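# Lay the springy cord on the board line, pinned by blocks

## Task

Shape the elastic cord so it follows the line marked on the board, then weigh it down with the steel blocks so that along its full length it touches that line and rests flat against the board.

## Robot and tools

Robot: two FANUC CRX-5iA arms, left_arm and right_arm. Each carries a parallel two-finger gripper that opens to 50 mm. Nominal base positions in the scene frame are left_arm (-0.049, +0.426, 0) m and right_arm (-0.053, -0.312, 0) m. Both are yawed very slightly about z (quat_wxyz z terms of -0.017 and -0.019).

Frames: the scene frame has its origin at table-top height, halfway between the nominal bases. +x points out over the table, +z points up, and +y points toward left_arm. Arm names do not match left and right in the images. Each arm reports its hand pose, Hand target and wrist camera pose in its own base frame, and its offsets use that base's axes. Fixed cameras and the table use the scene frame. On the gripper, the fingers point along its +z and close along its x. end_effector_position is the point midway between the pads, and the fingertips extend 17.5 mm past it. A camera block on the wrist reaches about 10 cm out toward the gripper's -y and turns with it. Reported poses can be off by a few centimetres.

execute_actions(actions, cameras): actions is a list of actions. Each action is up to 15 rows, one row per 1/30 s step. A short action repeats its last row. Every row holds 18 numbers in [-1, 1] covering both arms, in this order: left dx, dy, dz, rx, ry, rz, gripper position, force_limit, speed, then the same nine for the right arm. dx to rz are offsets, not poses. They count from the arm's Hand target as it stood when the action began, along that arm's base axes. Every row counts from that same start, so sending an offset again moves the arm further. Scale: 1.0 equals 0.6 m or 180 degrees. rx, ry, rz form one rotation vector, turning about the Hand target's position. Six zeros ask the arm to reach its current Hand target again. The gripper numbers are absolute settings:
- position: +1 is fully open and about -0.65 is pads touching. Send -1 to grip.
- force_limit: -1 is about 20 N, 0 about 102 N, +1 about 185 N.
- speed: -1 is 20 mm/s, 0 is 85 mm/s, +1 is 150 mm/s.
Both force_limit and speed start at +1. A 0 is a real command, so to leave a gripper alone, repeat its last three values. cameras takes a list of names, ["all"], or []. An empty actions list returns the state plus all images.

move(target, speed, blend, blocking, cameras): target is a single 18-number row or a list of up to 15 such rows, laid out as above. All rows are offsets from the same starting Hand targets, not from the row before. Each gripper travels in a straight line and both arms arrive together. A move lasts at least 0.5 s and stops at 10 s. It does not steer around obstacles. speed is the top path speed in m/s, from 0.002 to 1 (default 0.25); turning may reach twice that number in rad/s. You can give one speed or one per target. blend is in metres: it rounds corners at intermediate targets, and the default 0 stops at each one. blocking=false returns after about 0.5 s while the move keeps running. Changed finger numbers take effect on arrival at that row.

wait(seconds, 0 to 10) holds the last commands. stop() brakes a running move. zoom_image(camera, region=[x0,y0,x1,y1]) enlarges part of a camera's newest image; the region may be at most 504 px in each direction. read_manual returns licence texts only. finished_scene(scene) ends the scene for good; the scene number is 1 or 2.

Cameras: cam_high, cam_low and cam_board are 504x504. cam_left_wrist and cam_right_wrist are 896x504.

Control: each step clips the commanded pose to within 70 mm and 16 degrees of the measured pose. Hand target is the last commanded pose after that clip. Grippers often settle short of it. Any new command, even all zeros, requests the target again. If the gripper still falls short, send the remaining distance as an offset.

Results:
- end_effector_position is in metres and end_effector_quat_wxyz in the arm's base frame.
- Hand target and Tool commands show the present commands.
- object_status: 0 moving, 1 blocked while opening, 2 blocked while closing (a grip), 3 at the requested position or pads met. Check for 2 after gripping.
- position_measured is in counts; opening in mm is about (250 - counts) x 0.202.
- Joint velocities read within noise when the arm is still.
- Flange force is given along the gripper's axes. It carries a bias and includes held weight.
- The move line reports how the move ended: done, off_target, moving, held or fault. limits=paced means the pose was clipped; limits=held means steps were withheld.
- MOTOR HOT warns of heating; an OVER-TEMPERATURE FAULT brakes that arm for 30 to 60 s.

Things to avoid:
- Hard contact. An outside force of 150 N, or a joint torque at its limit, stops the arm for 10 s. Torque limits are 144 N m for waist, shoulder and elbow and 36 N m for the wrist joints. The arms are stiff, so even a target slightly past a firm contact can trigger this. To end a push, command the target back past the gripper.
- Arm-to-arm contact, including one gripper closing on the other's fingers.
- Dropping or releasing moving parts, slams, and anything leaving the table, which fails the scene.
- Loads held for long, stretched-out poses, and pushing at unreachable poses, all of which heat the motors.

Loose objects may get a brief push now and then. The cord must stay in place once the robot lets go.

Each tool is called after ">>>" as name(argument=value, ...) on one line, values as JSON.

## Session

>>> execute_actions(actions=[])

Scene clock: 0.00 s.
left_arm: end_effector_position=(+0.1403, -0.6016, +0.2532) position_measured=3 object_status=3 end_effector_quat_wxyz=(-0.434, +0.341, +0.706, -0.443) | right_arm: end_effector_position=(+0.4395, -0.1293, +0.1253) position_measured=3 object_status=3 end_effector_quat_wxyz=(-0.002, +0.902, +0.430, +0.039)
Joint positions: left_arm=[-0.77 0.653 -0.038 1.094 -1.755 1.107] | right_arm=[-0.027 0.05 -0.308 -0.043 -1.145 -0.637]
Joint velocities: within noise
Flange force (N): no reading
Hand target: left_arm +0.1403, -0.6016, +0.2532; -0.434, +0.341, +0.706, -0.443 | right_arm +0.4395, -0.1293, +0.1253; -0.002, +0.902, +0.430, +0.039
Tool commands: left_gripper/position=+1.0 left_gripper/force_limit=+1.0 left_gripper/speed=+1.0 right_gripper/position=+1.0 right_gripper/force_limit=+1.0 right_gripper/speed=+1.0

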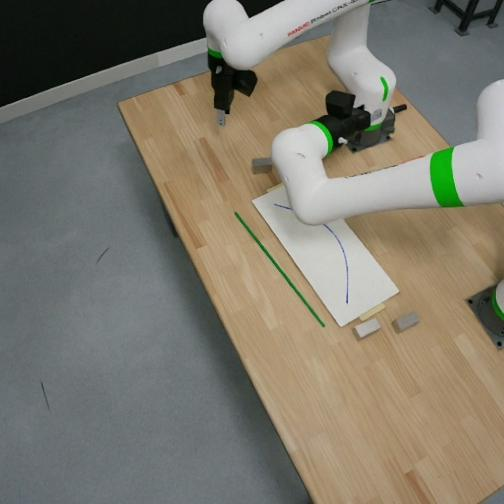

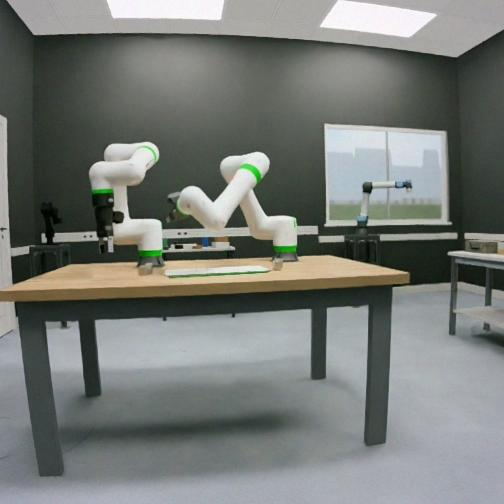

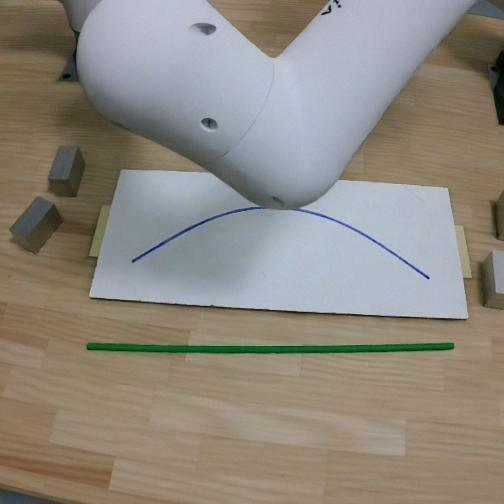

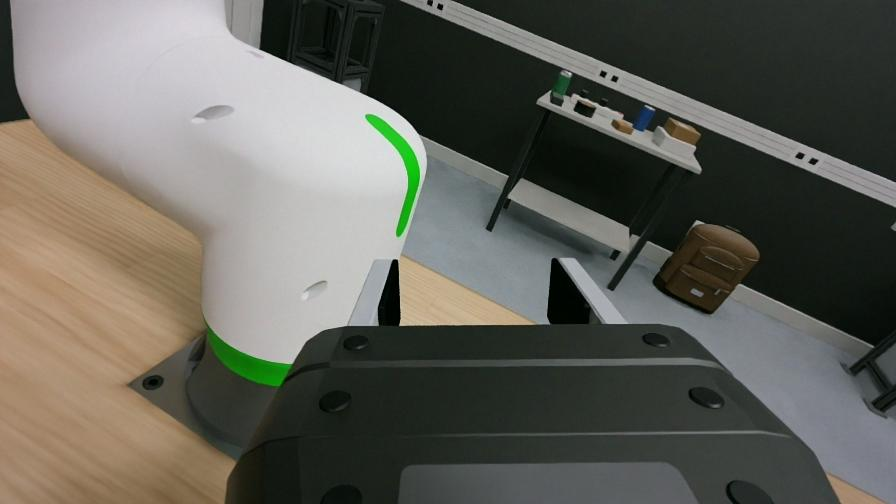

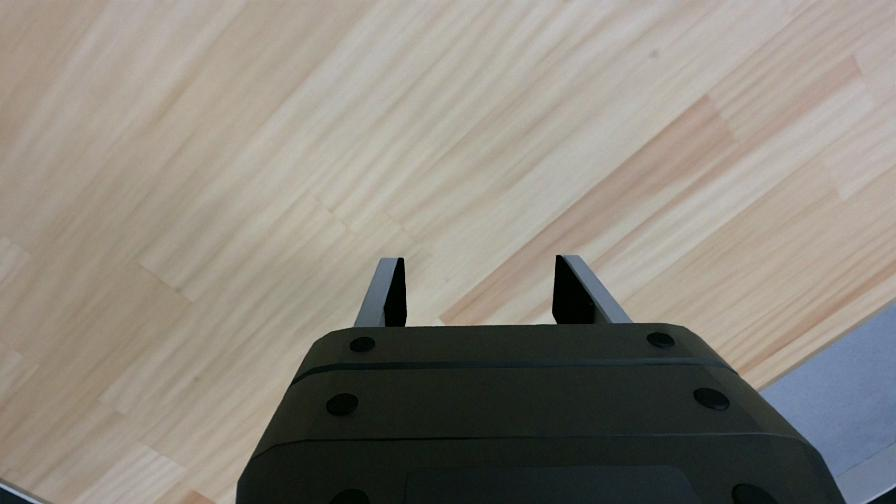

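>>> move(target=[0.267,0.83,0.25,0.004,-0.433,-0.18,1,1,1,0,0,0.08,-0.019,0.017,0.216,1,1,1], speed=0.4, cameras=["cam_board","cam_high","cam_left_wrist","cam_right_wrist"])

Scene clock: 6.23 s.
left_arm: end_effector_position=(+0.3005, -0.1036, +0.4032) position_measured=3 object_status=3 end_effector_quat_wxyz=(+0.001, +0.707, +0.707, +0.000) | right_arm: end_effector_position=(+0.4395, -0.1292, +0.1733) position_measured=3 object_status=3 end_effector_quat_wxyz=(+0.000, +0.708, +0.707, +0.000)
Joint positions: left_arm=[0.091 -0.289 0.042 0.001 -1.901 -0.09] | right_arm=[0.002 0.055 -0.196 0 -1.32 -0.003]
Flange force (N): left_arm=[5.9 -3.2 0.4] | right_arm=[2.9 -1.1 -0.9]
Hand target: left_arm +0.3005, -0.1036, +0.4032; +0.001, +0.707, +0.707, +0.000 | right_arm +0.4395, -0.1293, +0.1733; +0.000, +0.708, +0.707, +0.000
Off the commanded pose: left_arm 0.000 m, 0 deg | right_arm 0.000 m, 0 deg.
move: done
Images, in order (width x height): cam_high 504x504, cam_board 504x504, cam_left_wrist 896x504, cam_right_wrist 896x504.

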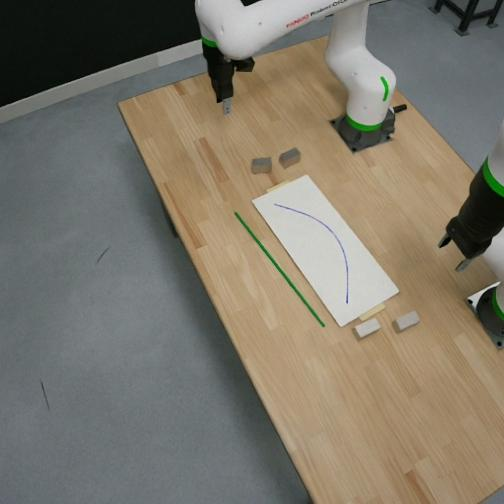

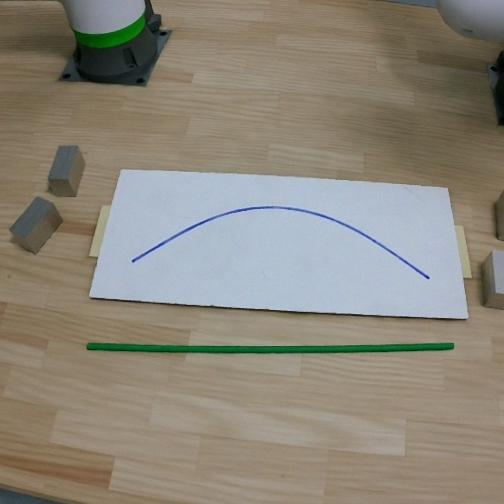

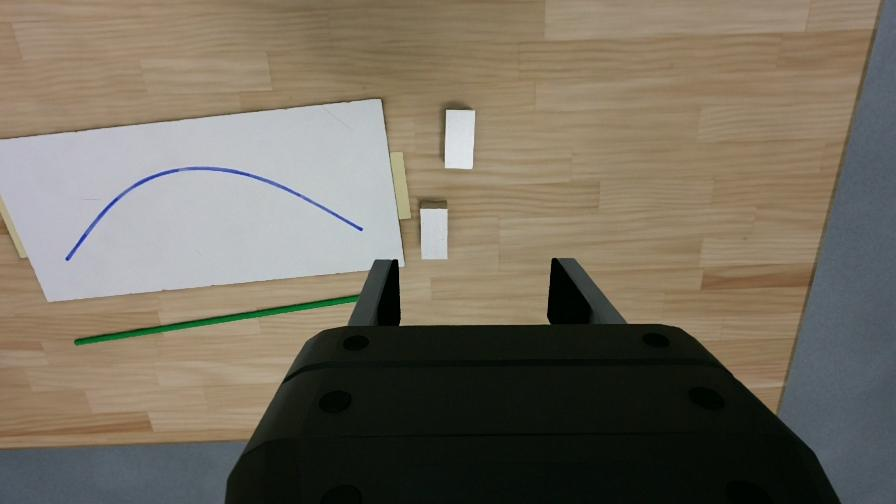

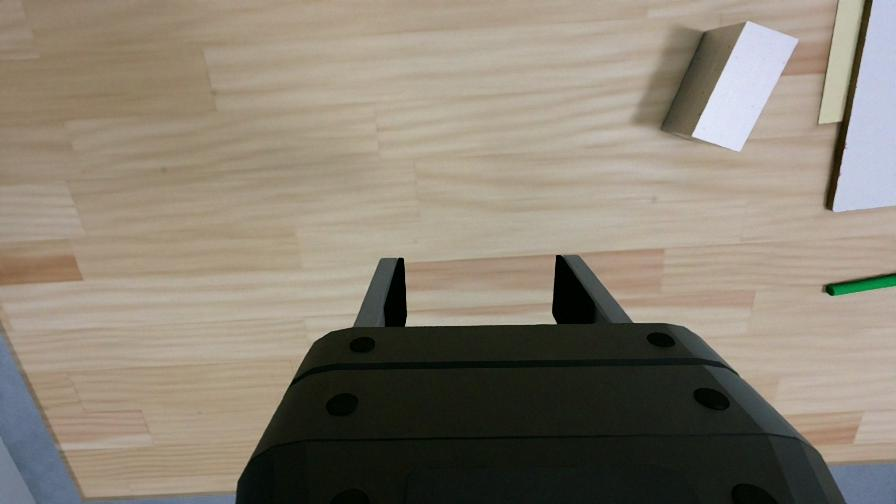

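>>> zoom_image(camera="cam_left_wrist", region=[0, 80, 250, 350])

>>> zoom_image(camera="cam_left_wrist", region=[230, 80, 500, 350])

>>> zoom_image(camera="cam_board", region=[80, 160, 290, 370])

>>> zoom_image(camera="cam_board", region=[270, 160, 480, 370])

Scaled by 1.867.

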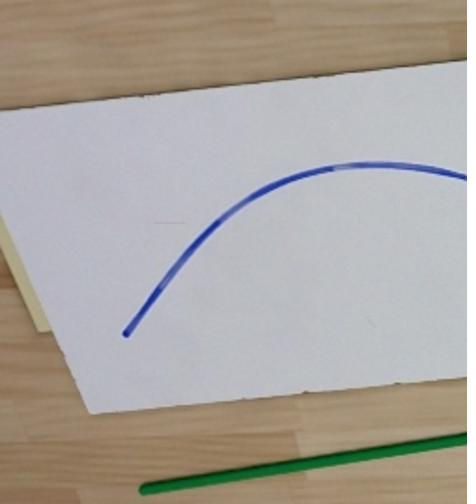

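Scaled by 1.867.

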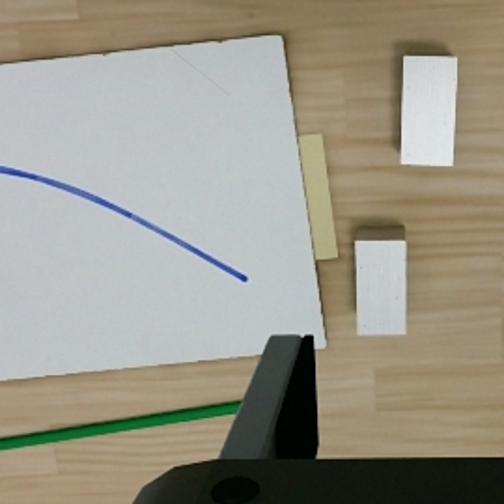

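Scaled by 2.400.

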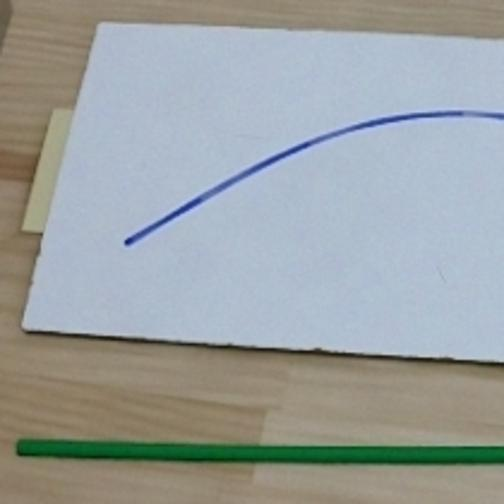

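Scaled by 2.400.

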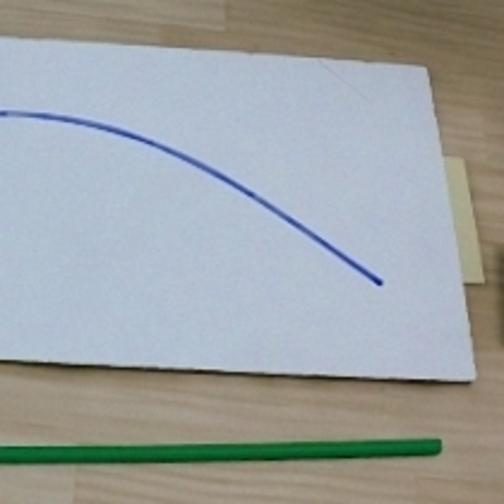

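>>> move(target=[-0.017,-0.327,-0.267,0,0,0,1,1,1,-0.249,0.415,0.116,0,0,0,1,1,1], speed=0.3, cameras=["cam_left_wrist","cam_right_wrist"])

Scene clock: 15.80 s.
left_arm: end_effector_position=(+0.2903, -0.2998, +0.2430) position_measured=3 object_status=3 end_effector_quat_wxyz=(+0.001, +0.707, +0.707, +0.000) | right_arm: end_effector_position=(+0.2901, +0.1197, +0.2429) position_measured=3 object_status=3 end_effector_quat_wxyz=(+0.000, +0.708, +0.707, +0.000)
Joint positions: left_arm=[-0.484 -0.079 -0.163 0.001 -1.485 0.484] | right_arm=[0.819 -0.36 -0.386 0 -1.544 -0.82]
Flange force (N): left_arm=[4.6 1.4 -1.3] | right_arm=[1.7 -1.4 -1.5]
Hand target: left_arm +0.2903, -0.2998, +0.2430; +0.001, +0.707, +0.707, +0.000 | right_arm +0.2901, +0.1197, +0.2429; +0.000, +0.708, +0.707, +0.000
Off the commanded pose: left_arm 0.000 m, 0 deg | right_arm 0.000 m, 0 deg.
move: done
Images, in order (width x height): cam_left_wrist 896x504, cam_right_wrist 896x504.

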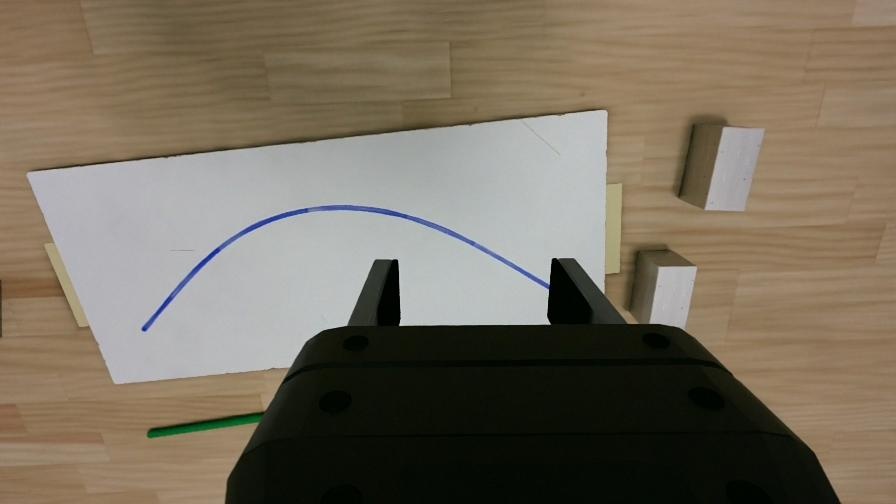

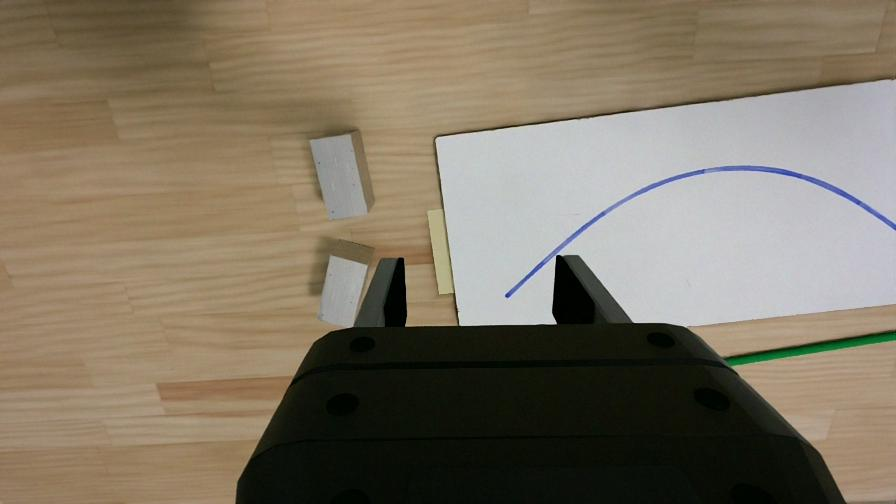

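>>> zoom_image(camera="cam_left_wrist", region=[120, 180, 370, 350])

>>> zoom_image(camera="cam_left_wrist", region=[330, 180, 580, 350])

>>> zoom_image(camera="cam_left_wrist", region=[580, 100, 800, 340])

>>> zoom_image(camera="cam_right_wrist", region=[300, 110, 540, 350])

>>> zoom_image(camera="cam_right_wrist", region=[500, 140, 750, 310])

>>> zoom_image(camera="cam_right_wrist", region=[700, 140, 896, 360])

Scaled by 2.016.

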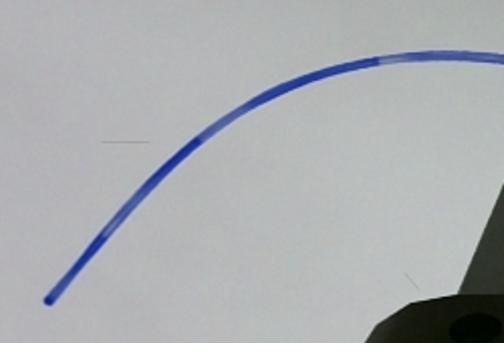

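Scaled by 2.016.

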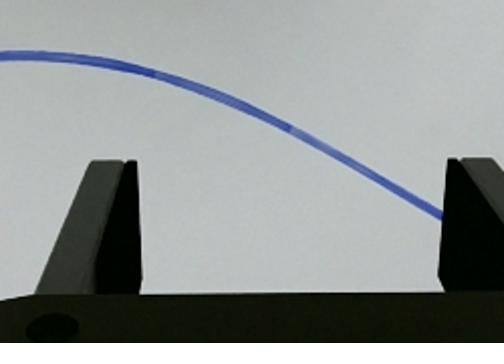

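Scaled by 2.100.

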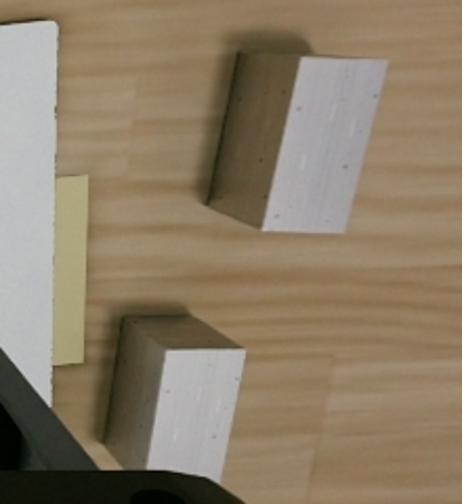

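Scaled by 2.100.

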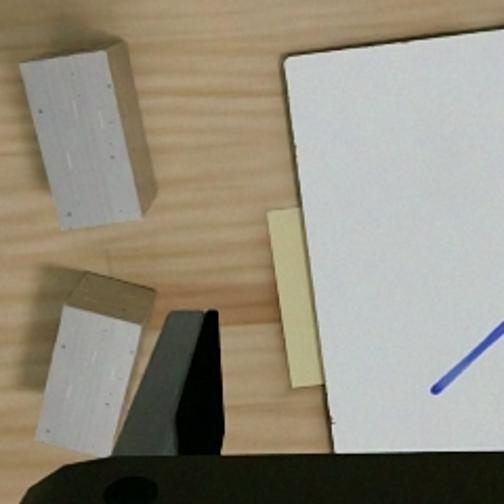

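Scaled by 2.016.

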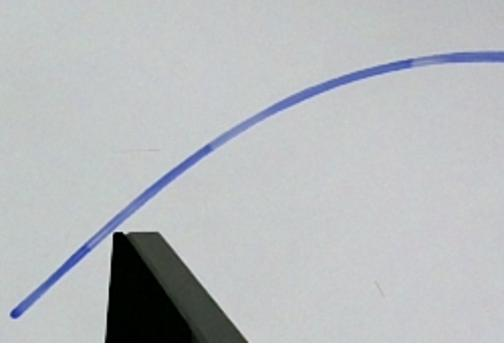

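Scaled by 2.291.

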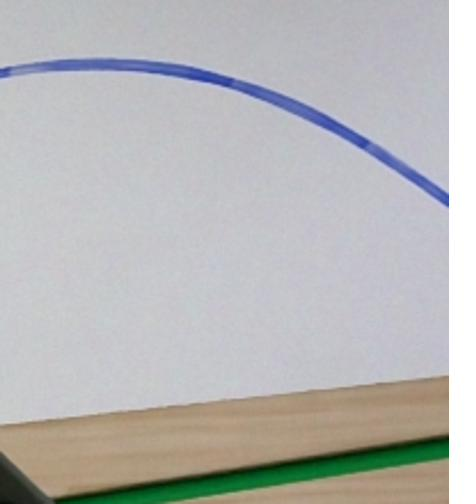

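>>> move(target=[-0.012,0.331,-0.225,0,0,0,1,-0.5,0,0.002,-0.15,-0.225,0,0,0.045,1,-0.5,0], speed=0.3, cameras=["cam_left_wrist","cam_right_wrist"])

Scene clock: 24.80 s.
left_arm: end_effector_position=(+0.2831, -0.1012, +0.1080) position_measured=3 object_status=3 end_effector_quat_wxyz=(+0.001, +0.707, +0.707, +0.000) | right_arm: end_effector_position=(+0.2913, +0.0297, +0.1079) position_measured=3 object_status=3 end_effector_quat_wxyz=(+0.000, +0.656, +0.755, +0.000)
Joint positions: left_arm=[0.105 -0.327 -0.686 0.001 -1.212 -0.106] | right_arm=[0.562 -0.353 -0.703 0 -1.221 -0.422]
Flange force (N): left_arm=[7.2 -3.5 -1.4] | right_arm=[3.1 -1.0 -0.9]
Hand target: left_arm +0.2831, -0.1012, +0.1080; +0.001, +0.707, +0.707, +0.000 | right_arm +0.2913, +0.0297, +0.1079; +0.000, +0.656, +0.755, +0.000
Off the commanded pose: left_arm 0.000 m, 0 deg | right_arm 0.000 m, 0 deg.
move: done
Images, in order (width x height): cam_left_wrist 896x504, cam_right_wrist 896x504.

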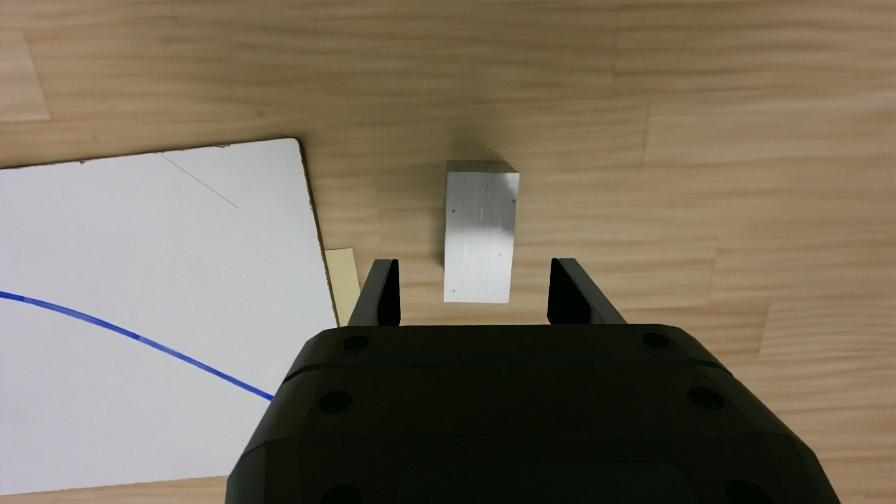

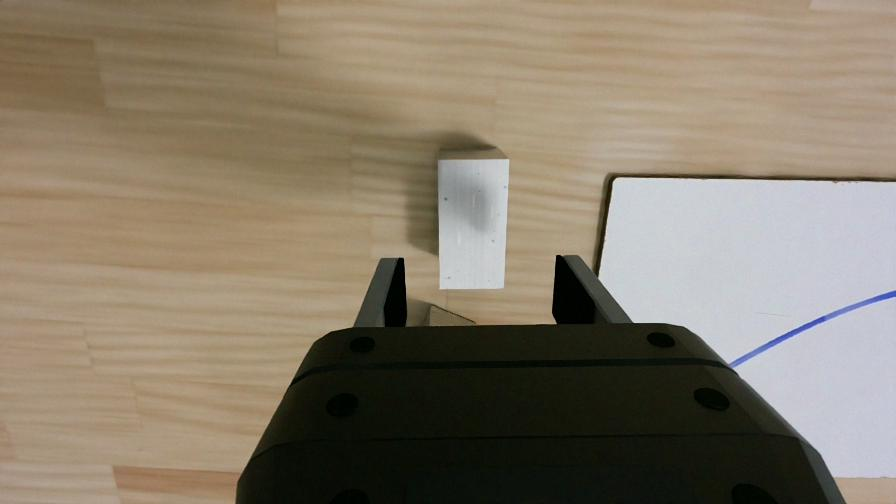

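>>> move(target=[[0,0.007,-0.13,0,0,0,1,-0.5,0,-0.001,0.007,-0.123,0,0,0,1,-0.5,0],[0,0.007,-0.13,0,0,0,-1,-0.5,0,-0.001,0.007,-0.123,0,0,0,-1,-0.5,0]], speed=0.15, cameras=["cam_left_wrist","cam_right_wrist"])

Scene clock: 27.77 s.
left_arm: end_effector_position=(+0.2831, -0.0970, +0.0300) position_measured=104 object_status=2 end_effector_quat_wxyz=(+0.001, +0.707, +0.707, +0.000) | right_arm: end_effector_position=(+0.2907, +0.0339, +0.0340) position_measured=104 object_status=2 end_effector_quat_wxyz=(+0.000, +0.656, +0.755, +0.000)
Joint positions: left_arm=[0.121 -0.213 -0.809 0.002 -0.975 -0.121] | right_arm=[0.577 -0.243 -0.819 0 -0.994 -0.437]
Flange force (N): left_arm=[5.6 -3.5 0.8] | right_arm=[1.8 -1.0 -2.2]
Hand target: left_arm +0.2831, -0.0970, +0.0300; +0.001, +0.707, +0.707, +0.000 | right_arm +0.2907, +0.0339, +0.0341; +0.000, +0.656, +0.755, +0.000
Off the commanded pose: left_arm 0.000 m, 0 deg | right_arm 0.000 m, 0 deg.
move: done
Images, in order (width x height): cam_left_wrist 896x504, cam_right_wrist 896x504.

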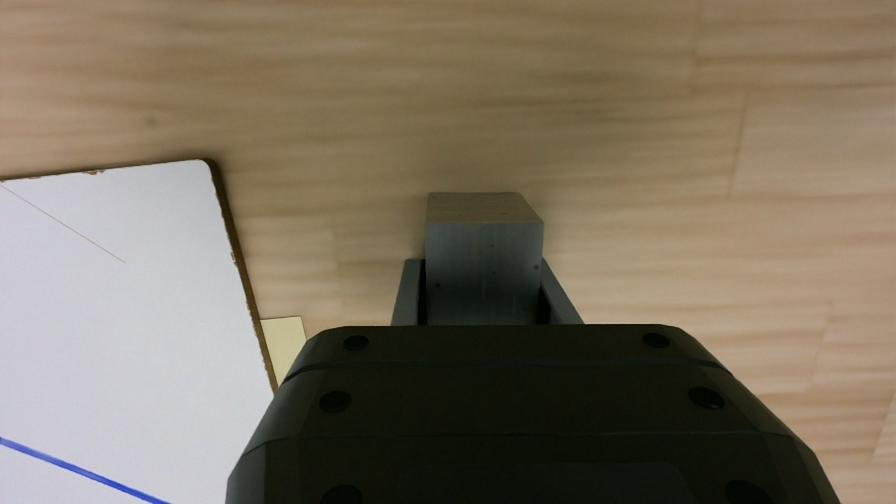

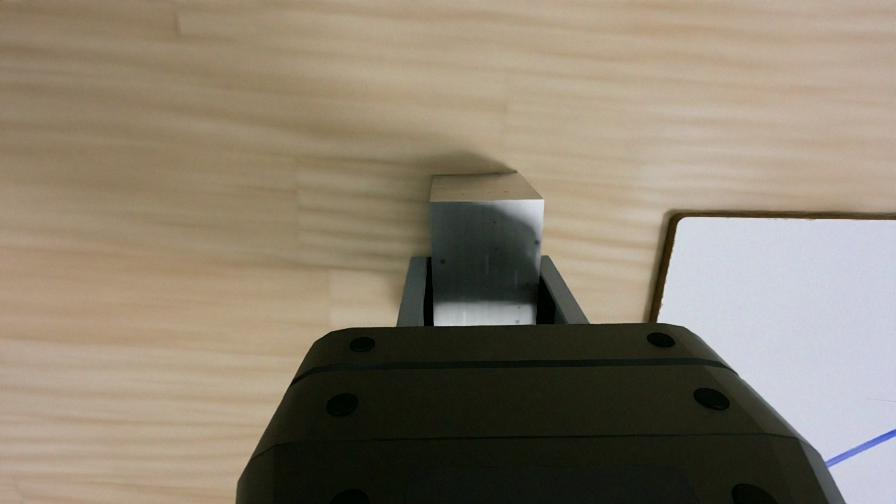

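>>> move(target=[[0,0,0.117,0,0,0,-1,-0.5,0,0,0,0.1,0,0,0,-1,-0.5,0],[0.129,-0.426,0.117,0,0,-0.086,-1,-0.5,0,0,0,0.1,0,0,0,-1,-0.5,0],[0.129,-0.426,0.022,0,0,-0.086,-1,-0.5,0,0,0,0.1,0,0,0,-1,-0.5,0]], speed=0.25, blend=0.02, cameras=["cam_left_wrist","cam_board"])

>>> zoom_image(camera="cam_left_wrist", region=[300, 120, 650, 340])

Scene clock: 30.90 s.
left_arm: end_effector_position=(+0.3605, -0.3526, +0.0432) position_measured=104 object_status=2 end_effector_quat_wxyz=(+0.001, +0.796, +0.606, +0.000) | right_arm: end_effector_position=(+0.2907, +0.0339, +0.0941) position_measured=104 object_status=2 end_effector_quat_wxyz=(+0.000, +0.656, +0.755, +0.000)
Joint positions: left_arm=[-0.513 0.291 -0.247 0.001 -1.033 0.242] | right_arm=[0.577 -0.338 -0.727 0 -1.181 -0.437]
Flange force (N): left_arm=[4.9 -1.0 3.0] | right_arm=[3.1 -0.9 4.9]
Hand target: left_arm +0.3605, -0.3526, +0.0432; +0.000, +0.796, +0.606, +0.000 | right_arm +0.2907, +0.0339, +0.0941; +0.000, +0.656, +0.755, +0.000
Off the commanded pose: left_arm 0.000 m, 0 deg | right_arm 0.000 m, 0 deg.
move: done
Images, in order (width x height): cam_board 504x504, cam_left_wrist 896x504.

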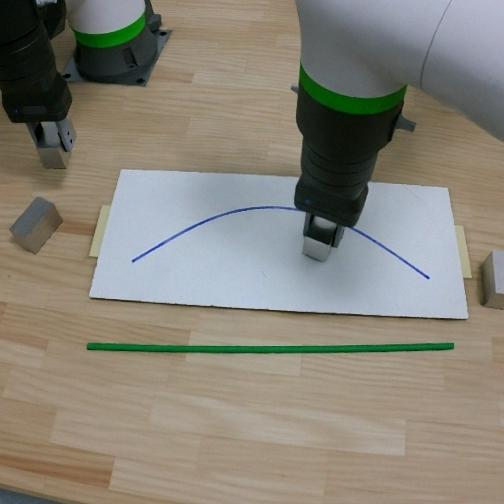

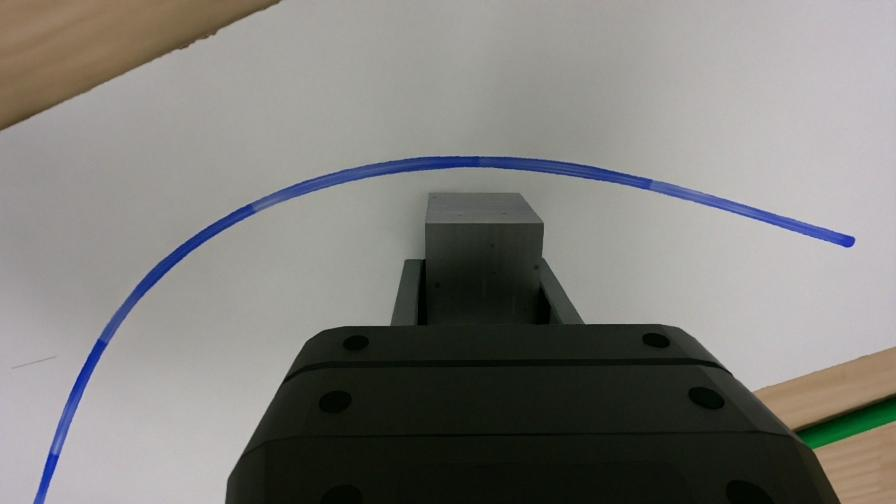

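Scaled by 1.440.

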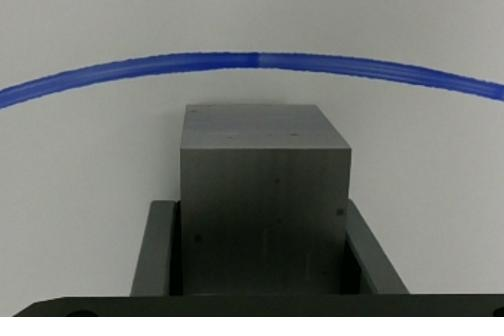

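>>> move(target=[-0.006,0.0017,-0.011,0,0,0,-1,-0.5,0,0,0,0,0,0,0,-1,-0.5,0], speed=0.05, cameras=["cam_left_wrist"])

>>> zoom_image(camera="cam_left_wrist", region=[300, 120, 650, 340])

Scene clock: 32.50 s.
left_arm: end_effector_position=(+0.3570, -0.3516, +0.0367) position_measured=104 object_status=2 end_effector_quat_wxyz=(+0.001, +0.796, +0.606, +0.000) | right_arm: end_effector_position=(+0.2907, +0.0339, +0.0941) position_measured=104 object_status=2 end_effector_quat_wxyz=(+0.000, +0.656, +0.755, +0.000)
Joint positions: left_arm=[-0.515 0.292 -0.263 0.001 -1.015 0.244] | right_arm=[0.577 -0.338 -0.727 0 -1.181 -0.437]
Flange force (N): left_arm=[10.1 -2.5 -19.9] | right_arm=[3.9 -1.7 3.9]
Hand target: left_arm +0.3569, -0.3516, +0.0366; +0.000, +0.796, +0.606, +0.000 | right_arm +0.2907, +0.0339, +0.0941; +0.000, +0.656, +0.755, +0.000
Off the commanded pose: left_arm 0.000 m, 0 deg | right_arm 0.000 m, 0 deg.
move: done
Images, in order (width x height): cam_left_wrist 896x504.

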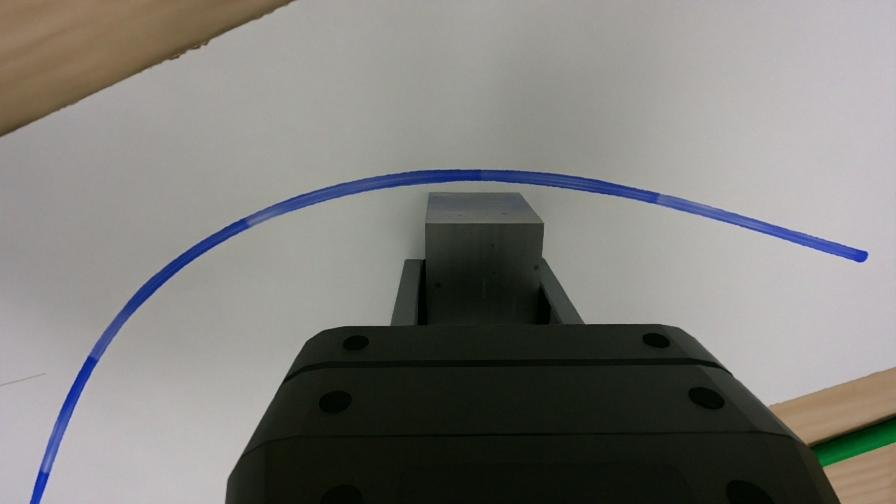

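Scaled by 1.440.

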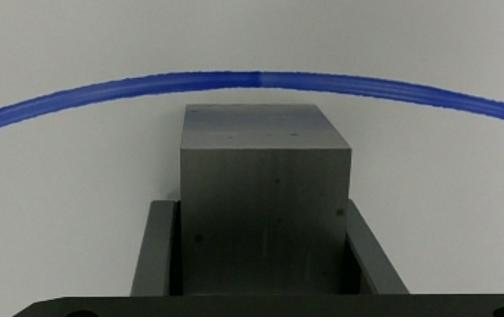

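>>> move(target=[[0,0,0,0,0,0,0.6,-0.5,-0.5,0,0,0,0,0,0,-1,-0.5,0],[0,0,0.12,0,0,0,0.6,-0.5,-0.5,0,0,0,0,0,0,-1,-0.5,0],[0.052,0.379,0.122,0,0,0.086,1,-0.5,0,0,0,0,0,0,0,-1,-0.5,0],[0.052,0.379,0.122,0,0,0.086,1,-0.5,0,0.0925,0.444,0.0,0,0,0.098,-1,-0.5,0],[0.052,0.379,0.122,0,0,0.086,1,-0.5,0,0.0925,0.444,-0.07,0,0,0.098,-1,-0.5,0]], speed=[0.1,0.2,0.3,0.3,0.1], cameras=["cam_left_wrist","cam_right_wrist"])

>>> zoom_image(camera="cam_right_wrist", region=[300, 120, 650, 340])

Scene clock: 40.70 s.
left_arm: end_effector_position=(+0.3881, -0.1242, +0.1098) position_measured=3 object_status=3 end_effector_quat_wxyz=(+0.001, +0.707, +0.707, +0.000) | right_arm: end_effector_position=(+0.3461, +0.3004, +0.0521) position_measured=104 object_status=2 end_effector_quat_wxyz=(+0.000, +0.532, +0.847, +0.000)
Joint positions: left_arm=[0.016 -0.021 -0.43 0.001 -1.162 -0.016] | right_arm=[1.002 0.174 -0.369 0 -1.027 -0.554]
Flange force (N): left_arm=[4.3 -1.6 -2.4] | right_arm=[0.9 -3.2 3.7]
Hand target: left_arm +0.3881, -0.1242, +0.1098; +0.001, +0.707, +0.707, +0.000 | right_arm +0.3462, +0.3003, +0.0521; +0.000, +0.532, +0.847, +0.000
Off the commanded pose: left_arm 0.000 m, 0 deg | right_arm 0.000 m, 0 deg.
move: done
Images, in order (width x height): cam_left_wrist 896x504, cam_right_wrist 896x504.

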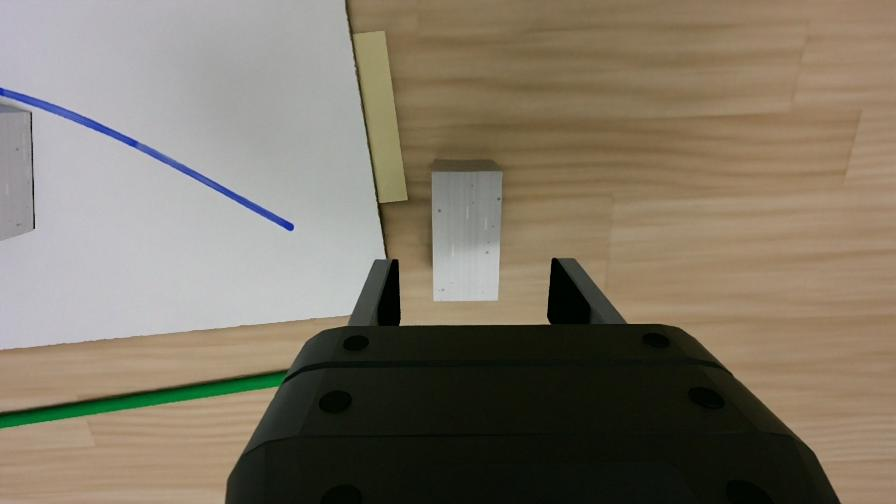

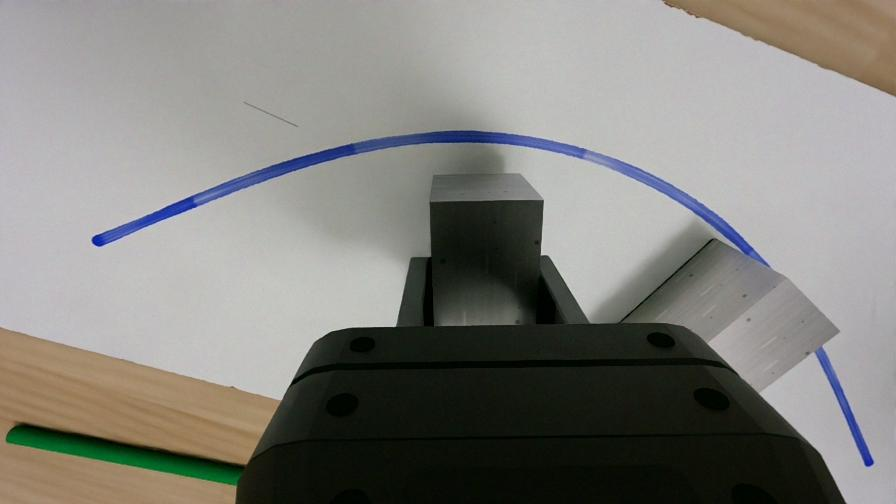

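Scaled by 1.440.

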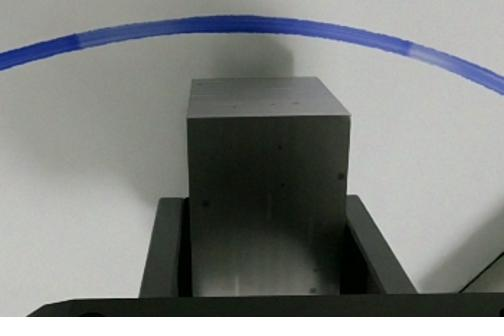

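>>> move(target=[[0,0,0,0,0,0,1,-0.5,0,-0.0103,-0.005,-0.0177,0,0,0,-1,-0.5,0],[0,0,-0.133,0,0,0,1,-0.5,0,-0.0103,-0.005,-0.0177,0,0,0,-1,-0.5,0],[0,0,-0.133,0,0,0,-1,-0.5,0,-0.0103,-0.005,-0.0177,0,0,0,-1,-0.5,0]], speed=[0.03,0.15,0.15], cameras=["cam_left_wrist","cam_right_wrist"])

>>> zoom_image(camera="cam_right_wrist", region=[300, 120, 650, 340])

Scene clock: 44.13 s.
left_arm: end_effector_position=(+0.3881, -0.1242, +0.0300) position_measured=104 object_status=2 end_effector_quat_wxyz=(+0.001, +0.707, +0.707, +0.000) | right_arm: end_effector_position=(+0.3400, +0.2973, +0.0414) position_measured=104 object_status=2 end_effector_quat_wxyz=(+0.000, +0.532, +0.847, +0.000)
Joint positions: left_arm=[0.016 0.087 -0.531 0.002 -0.953 -0.017] | right_arm=[1.011 0.174 -0.399 0 -0.998 -0.563]
Flange force (N): left_arm=[5.7 -1.2 -2.0] | right_arm=[1.5 -2.8 3.9]
Hand target: left_arm +0.3881, -0.1242, +0.0300; +0.001, +0.707, +0.707, +0.000 | right_arm +0.3400, +0.2973, +0.0414; +0.000, +0.532, +0.847, +0.000
Off the commanded pose: left_arm 0.000 m, 0 deg | right_arm 0.000 m, 0 deg.
move: done
Images, in order (width x height): cam_left_wrist 896x504, cam_right_wrist 896x504.

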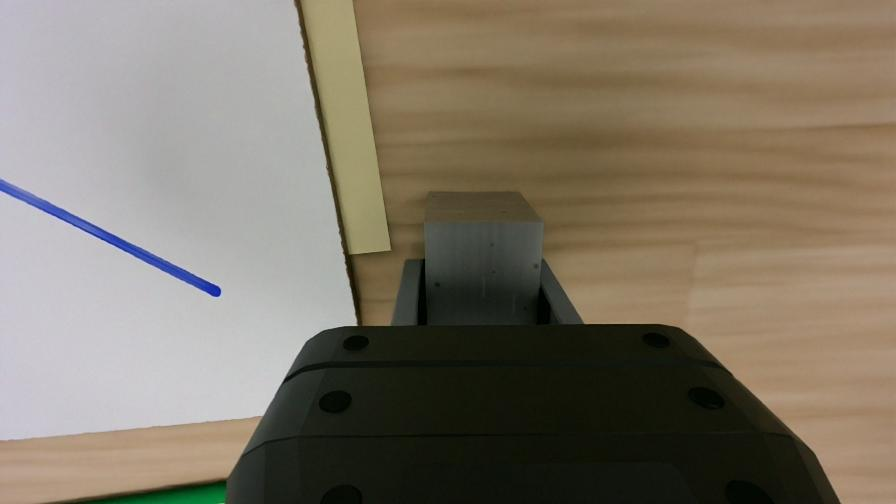

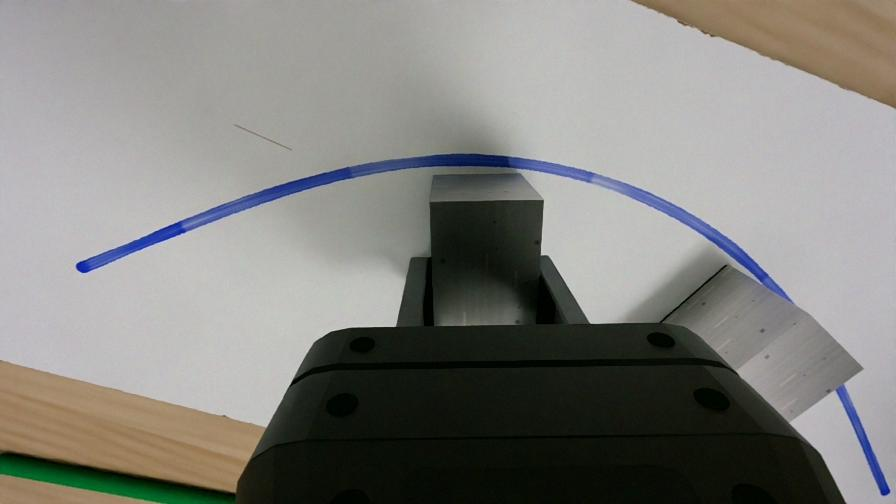

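Scaled by 1.440.

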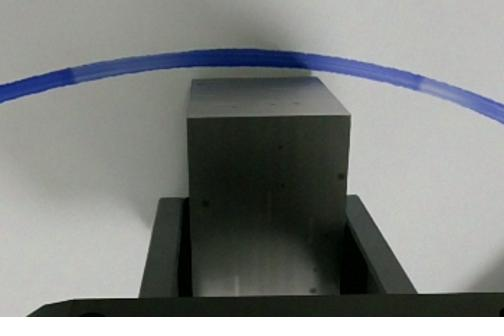

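>>> move(target=[0,0,0,0,0,0,-1,-0.5,0,0,0,-0.0025,0,0,0,-1,-0.5,0], speed=0.02)

>>> move(target=[0,0,0,0,0,0,-1,-0.5,0,0,0,-0.0025,0,0,0,-1,-0.5,0], speed=0.02)

Scene clock: 45.70 s.
left_arm: end_effector_position=(+0.3881, -0.1242, +0.0300) position_measured=104 object_status=2 end_effector_quat_wxyz=(+0.001, +0.707, +0.707, +0.000) | right_arm: end_effector_position=(+0.3400, +0.2974, +0.0400) position_measured=104 object_status=2 end_effector_quat_wxyz=(+0.000, +0.532, +0.847, +0.000)
Joint positions: left_arm=[0.016 0.087 -0.531 0.002 -0.953 -0.017] | right_arm=[1.011 0.176 -0.4 0 -0.994 -0.563]
Flange force (N): left_arm=[6.5 -1.7 -2.7] | right_arm=[2.4 -15.0 -25.9]
Hand target: left_arm +0.3881, -0.1242, +0.0300; +0.001, +0.707, +0.707, +0.000 | right_arm +0.3400, +0.2973, +0.0399; +0.000, +0.532, +0.847, +0.000
Off the commanded pose: left_arm 0.000 m, 0 deg | right_arm 0.000 m, 0 deg.
move: done

Scene clock: 46.40 s.
left_arm: end_effector_position=(+0.3881, -0.1242, +0.0300) position_measured=104 object_status=2 end_effector_quat_wxyz=(+0.001, +0.707, +0.707, +0.000) | right_arm: end_effector_position=(+0.3400, +0.2974, +0.0385) position_measured=104 object_status=2 end_effector_quat_wxyz=(+0.000, +0.532, +0.847, +0.000)
Joint positions: left_arm=[0.016 0.087 -0.531 0.002 -0.953 -0.017] | right_arm=[1.011 0.178 -0.402 0 -0.99 -0.563]
Flange force (N): left_arm=[4.9 -1.1 -3.1] | right_arm=[0.0 -33.3 -102.1]
Hand target: left_arm +0.3881, -0.1242, +0.0300; +0.001, +0.707, +0.707, +0.000 | right_arm +0.3400, +0.2973, +0.0384; +0.000, +0.532, +0.847, +0.000
Off the commanded pose: left_arm 0.000 m, 0 deg | right_arm 0.000 m, 0 deg.
move: done

>>> move(target=[[0,0,0,0,0,0,-1,-0.5,0,0,0,0.003,0,0,0,-1,-0.5,0],[0,0,0,0,0,0,-1,-0.5,0,0,0,0.003,0,0,0,0.6,-0.5,-0.5],[0,0,0.15,0,0,0,-1,-0.5,0,0,0,0.16,0,0,0,0.6,-0.5,-0.5],[0,0.1,0.17,0,0,0,-1,-0.5,0,0.247,0.08,0.133,0,0,0.417,0.6,-0.5,-0.5]], speed=[0.03,0.1,0.2,0.3], cameras=["cam_right_wrist","cam_board"])

Scene clock: 52.20 s.
left_arm: end_effector_position=(+0.3881, -0.0642, +0.1320) position_measured=104 object_status=2 end_effector_quat_wxyz=(+0.001, +0.707, +0.707, +0.000) | right_arm: end_effector_position=(+0.4882, +0.3453, +0.1182) position_measured=63 object_status=3 end_effector_quat_wxyz=(+0.000, -0.093, +0.996, +0.000)
Joint positions: left_arm=[0.174 -0.08 -0.43 0.001 -1.221 -0.174] | right_arm=[0.835 0.433 0.14 0 -1.277 0.924]
Flange force (N): left_arm=[3.9 -2.7 3.8] | right_arm=[2.8 0.3 -1.4]
Hand target: left_arm +0.3881, -0.0642, +0.1320; +0.001, +0.707, +0.707, +0.000 | right_arm +0.4882, +0.3453, +0.1182; +0.000, -0.093, +0.996, +0.000
Off the commanded pose: left_arm 0.000 m, 0 deg | right_arm 0.000 m, 0 deg.
move: done
Images, in order (width x height): cam_board 504x504, cam_right_wrist 896x504.

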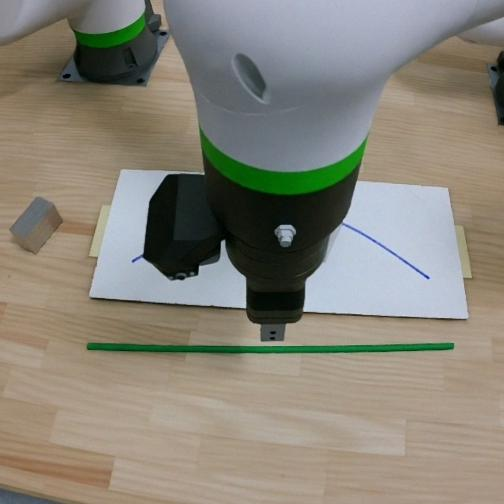

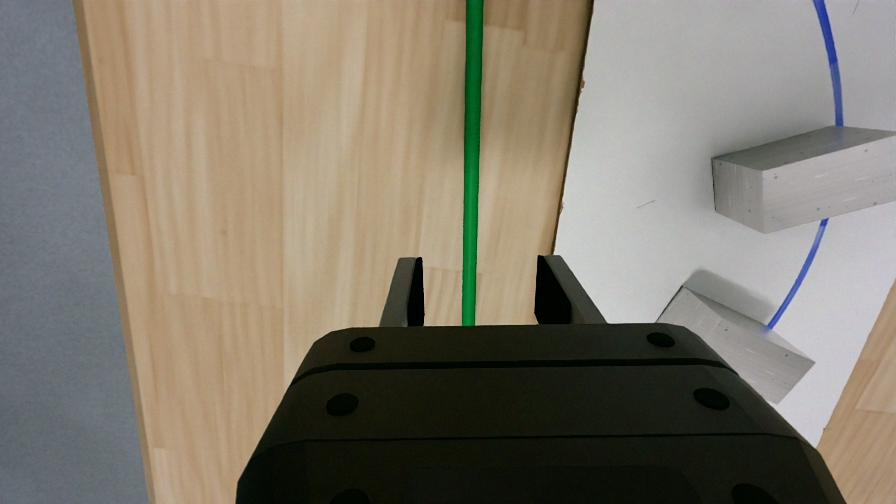

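>>> move(target=[[0,0,0,0,0,0,-1,-0.5,0,-0.009,-0.002,-0.1645,0,0,0,0.6,-0.5,-0.5],[0,0,0,0,0,0,-1,-0.5,0,-0.009,-0.002,-0.1645,0,0,0,-1,-0.8,-0.7],[0,0,0,0,0,0,-1,-0.5,0,-0.009,-0.002,-0.03,0,0,0,-1,-0.8,-0.7],[0,0,0,0,0,0,-1,-0.5,0,-0.324,-0.022,-0.03,0,0,-0.044,-1,-0.8,-0.7],[0,0,0,0,0,0,-1,-0.5,0,-0.324,-0.022,-0.13,0,0,-0.044,-1,-0.8,-0.7]], speed=[0.15,0.1,0.15,0.15,0.08], cameras=["cam_right_wrist","cam_board","cam_high"])

Scene clock: 60.43 s.
left_arm: end_effector_position=(+0.3881, -0.0642, +0.1320) position_measured=104 object_status=2 end_effector_quat_wxyz=(+0.001, +0.707, +0.707, +0.000) | right_arm: end_effector_position=(+0.2938, +0.3322, +0.0402) position_measured=215 object_status=2 end_effector_quat_wxyz=(+0.000, -0.024, +1.000, +0.000)
Joint positions: left_arm=[0.174 -0.08 -0.43 0.001 -1.221 -0.174] | right_arm=[1.144 0.157 -0.422 0 -0.992 0.476]
Flange force (N): left_arm=[4.2 -3.0 3.5] | right_arm=[3.1 -0.2 -1.3]
Hand target: left_arm +0.3881, -0.0642, +0.1320; +0.001, +0.707, +0.707, +0.000 | right_arm +0.2938, +0.3321, +0.0402; +0.000, -0.025, +1.000, +0.000
Off the commanded pose: left_arm 0.000 m, 0 deg | right_arm 0.000 m, 0 deg.
move: done
Images, in order (width x height): cam_high 504x504, cam_board 504x504, cam_right_wrist 896x504.

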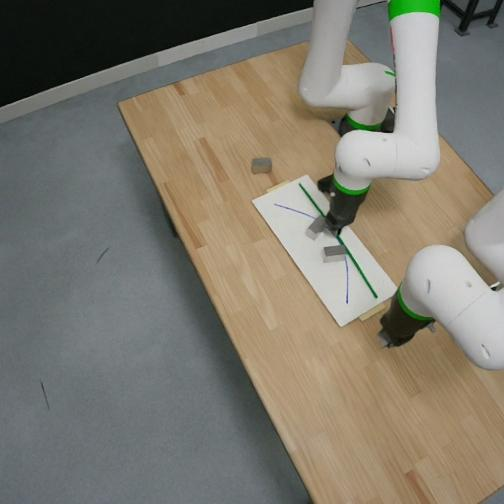

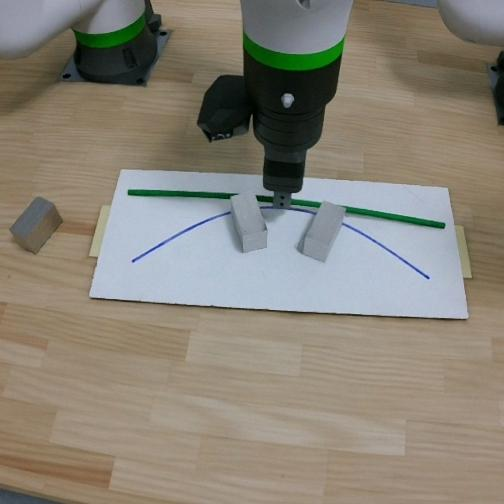

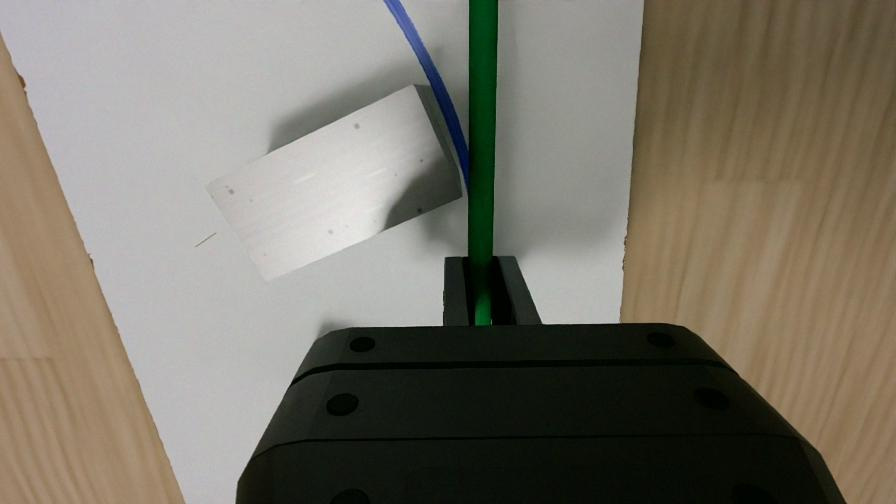

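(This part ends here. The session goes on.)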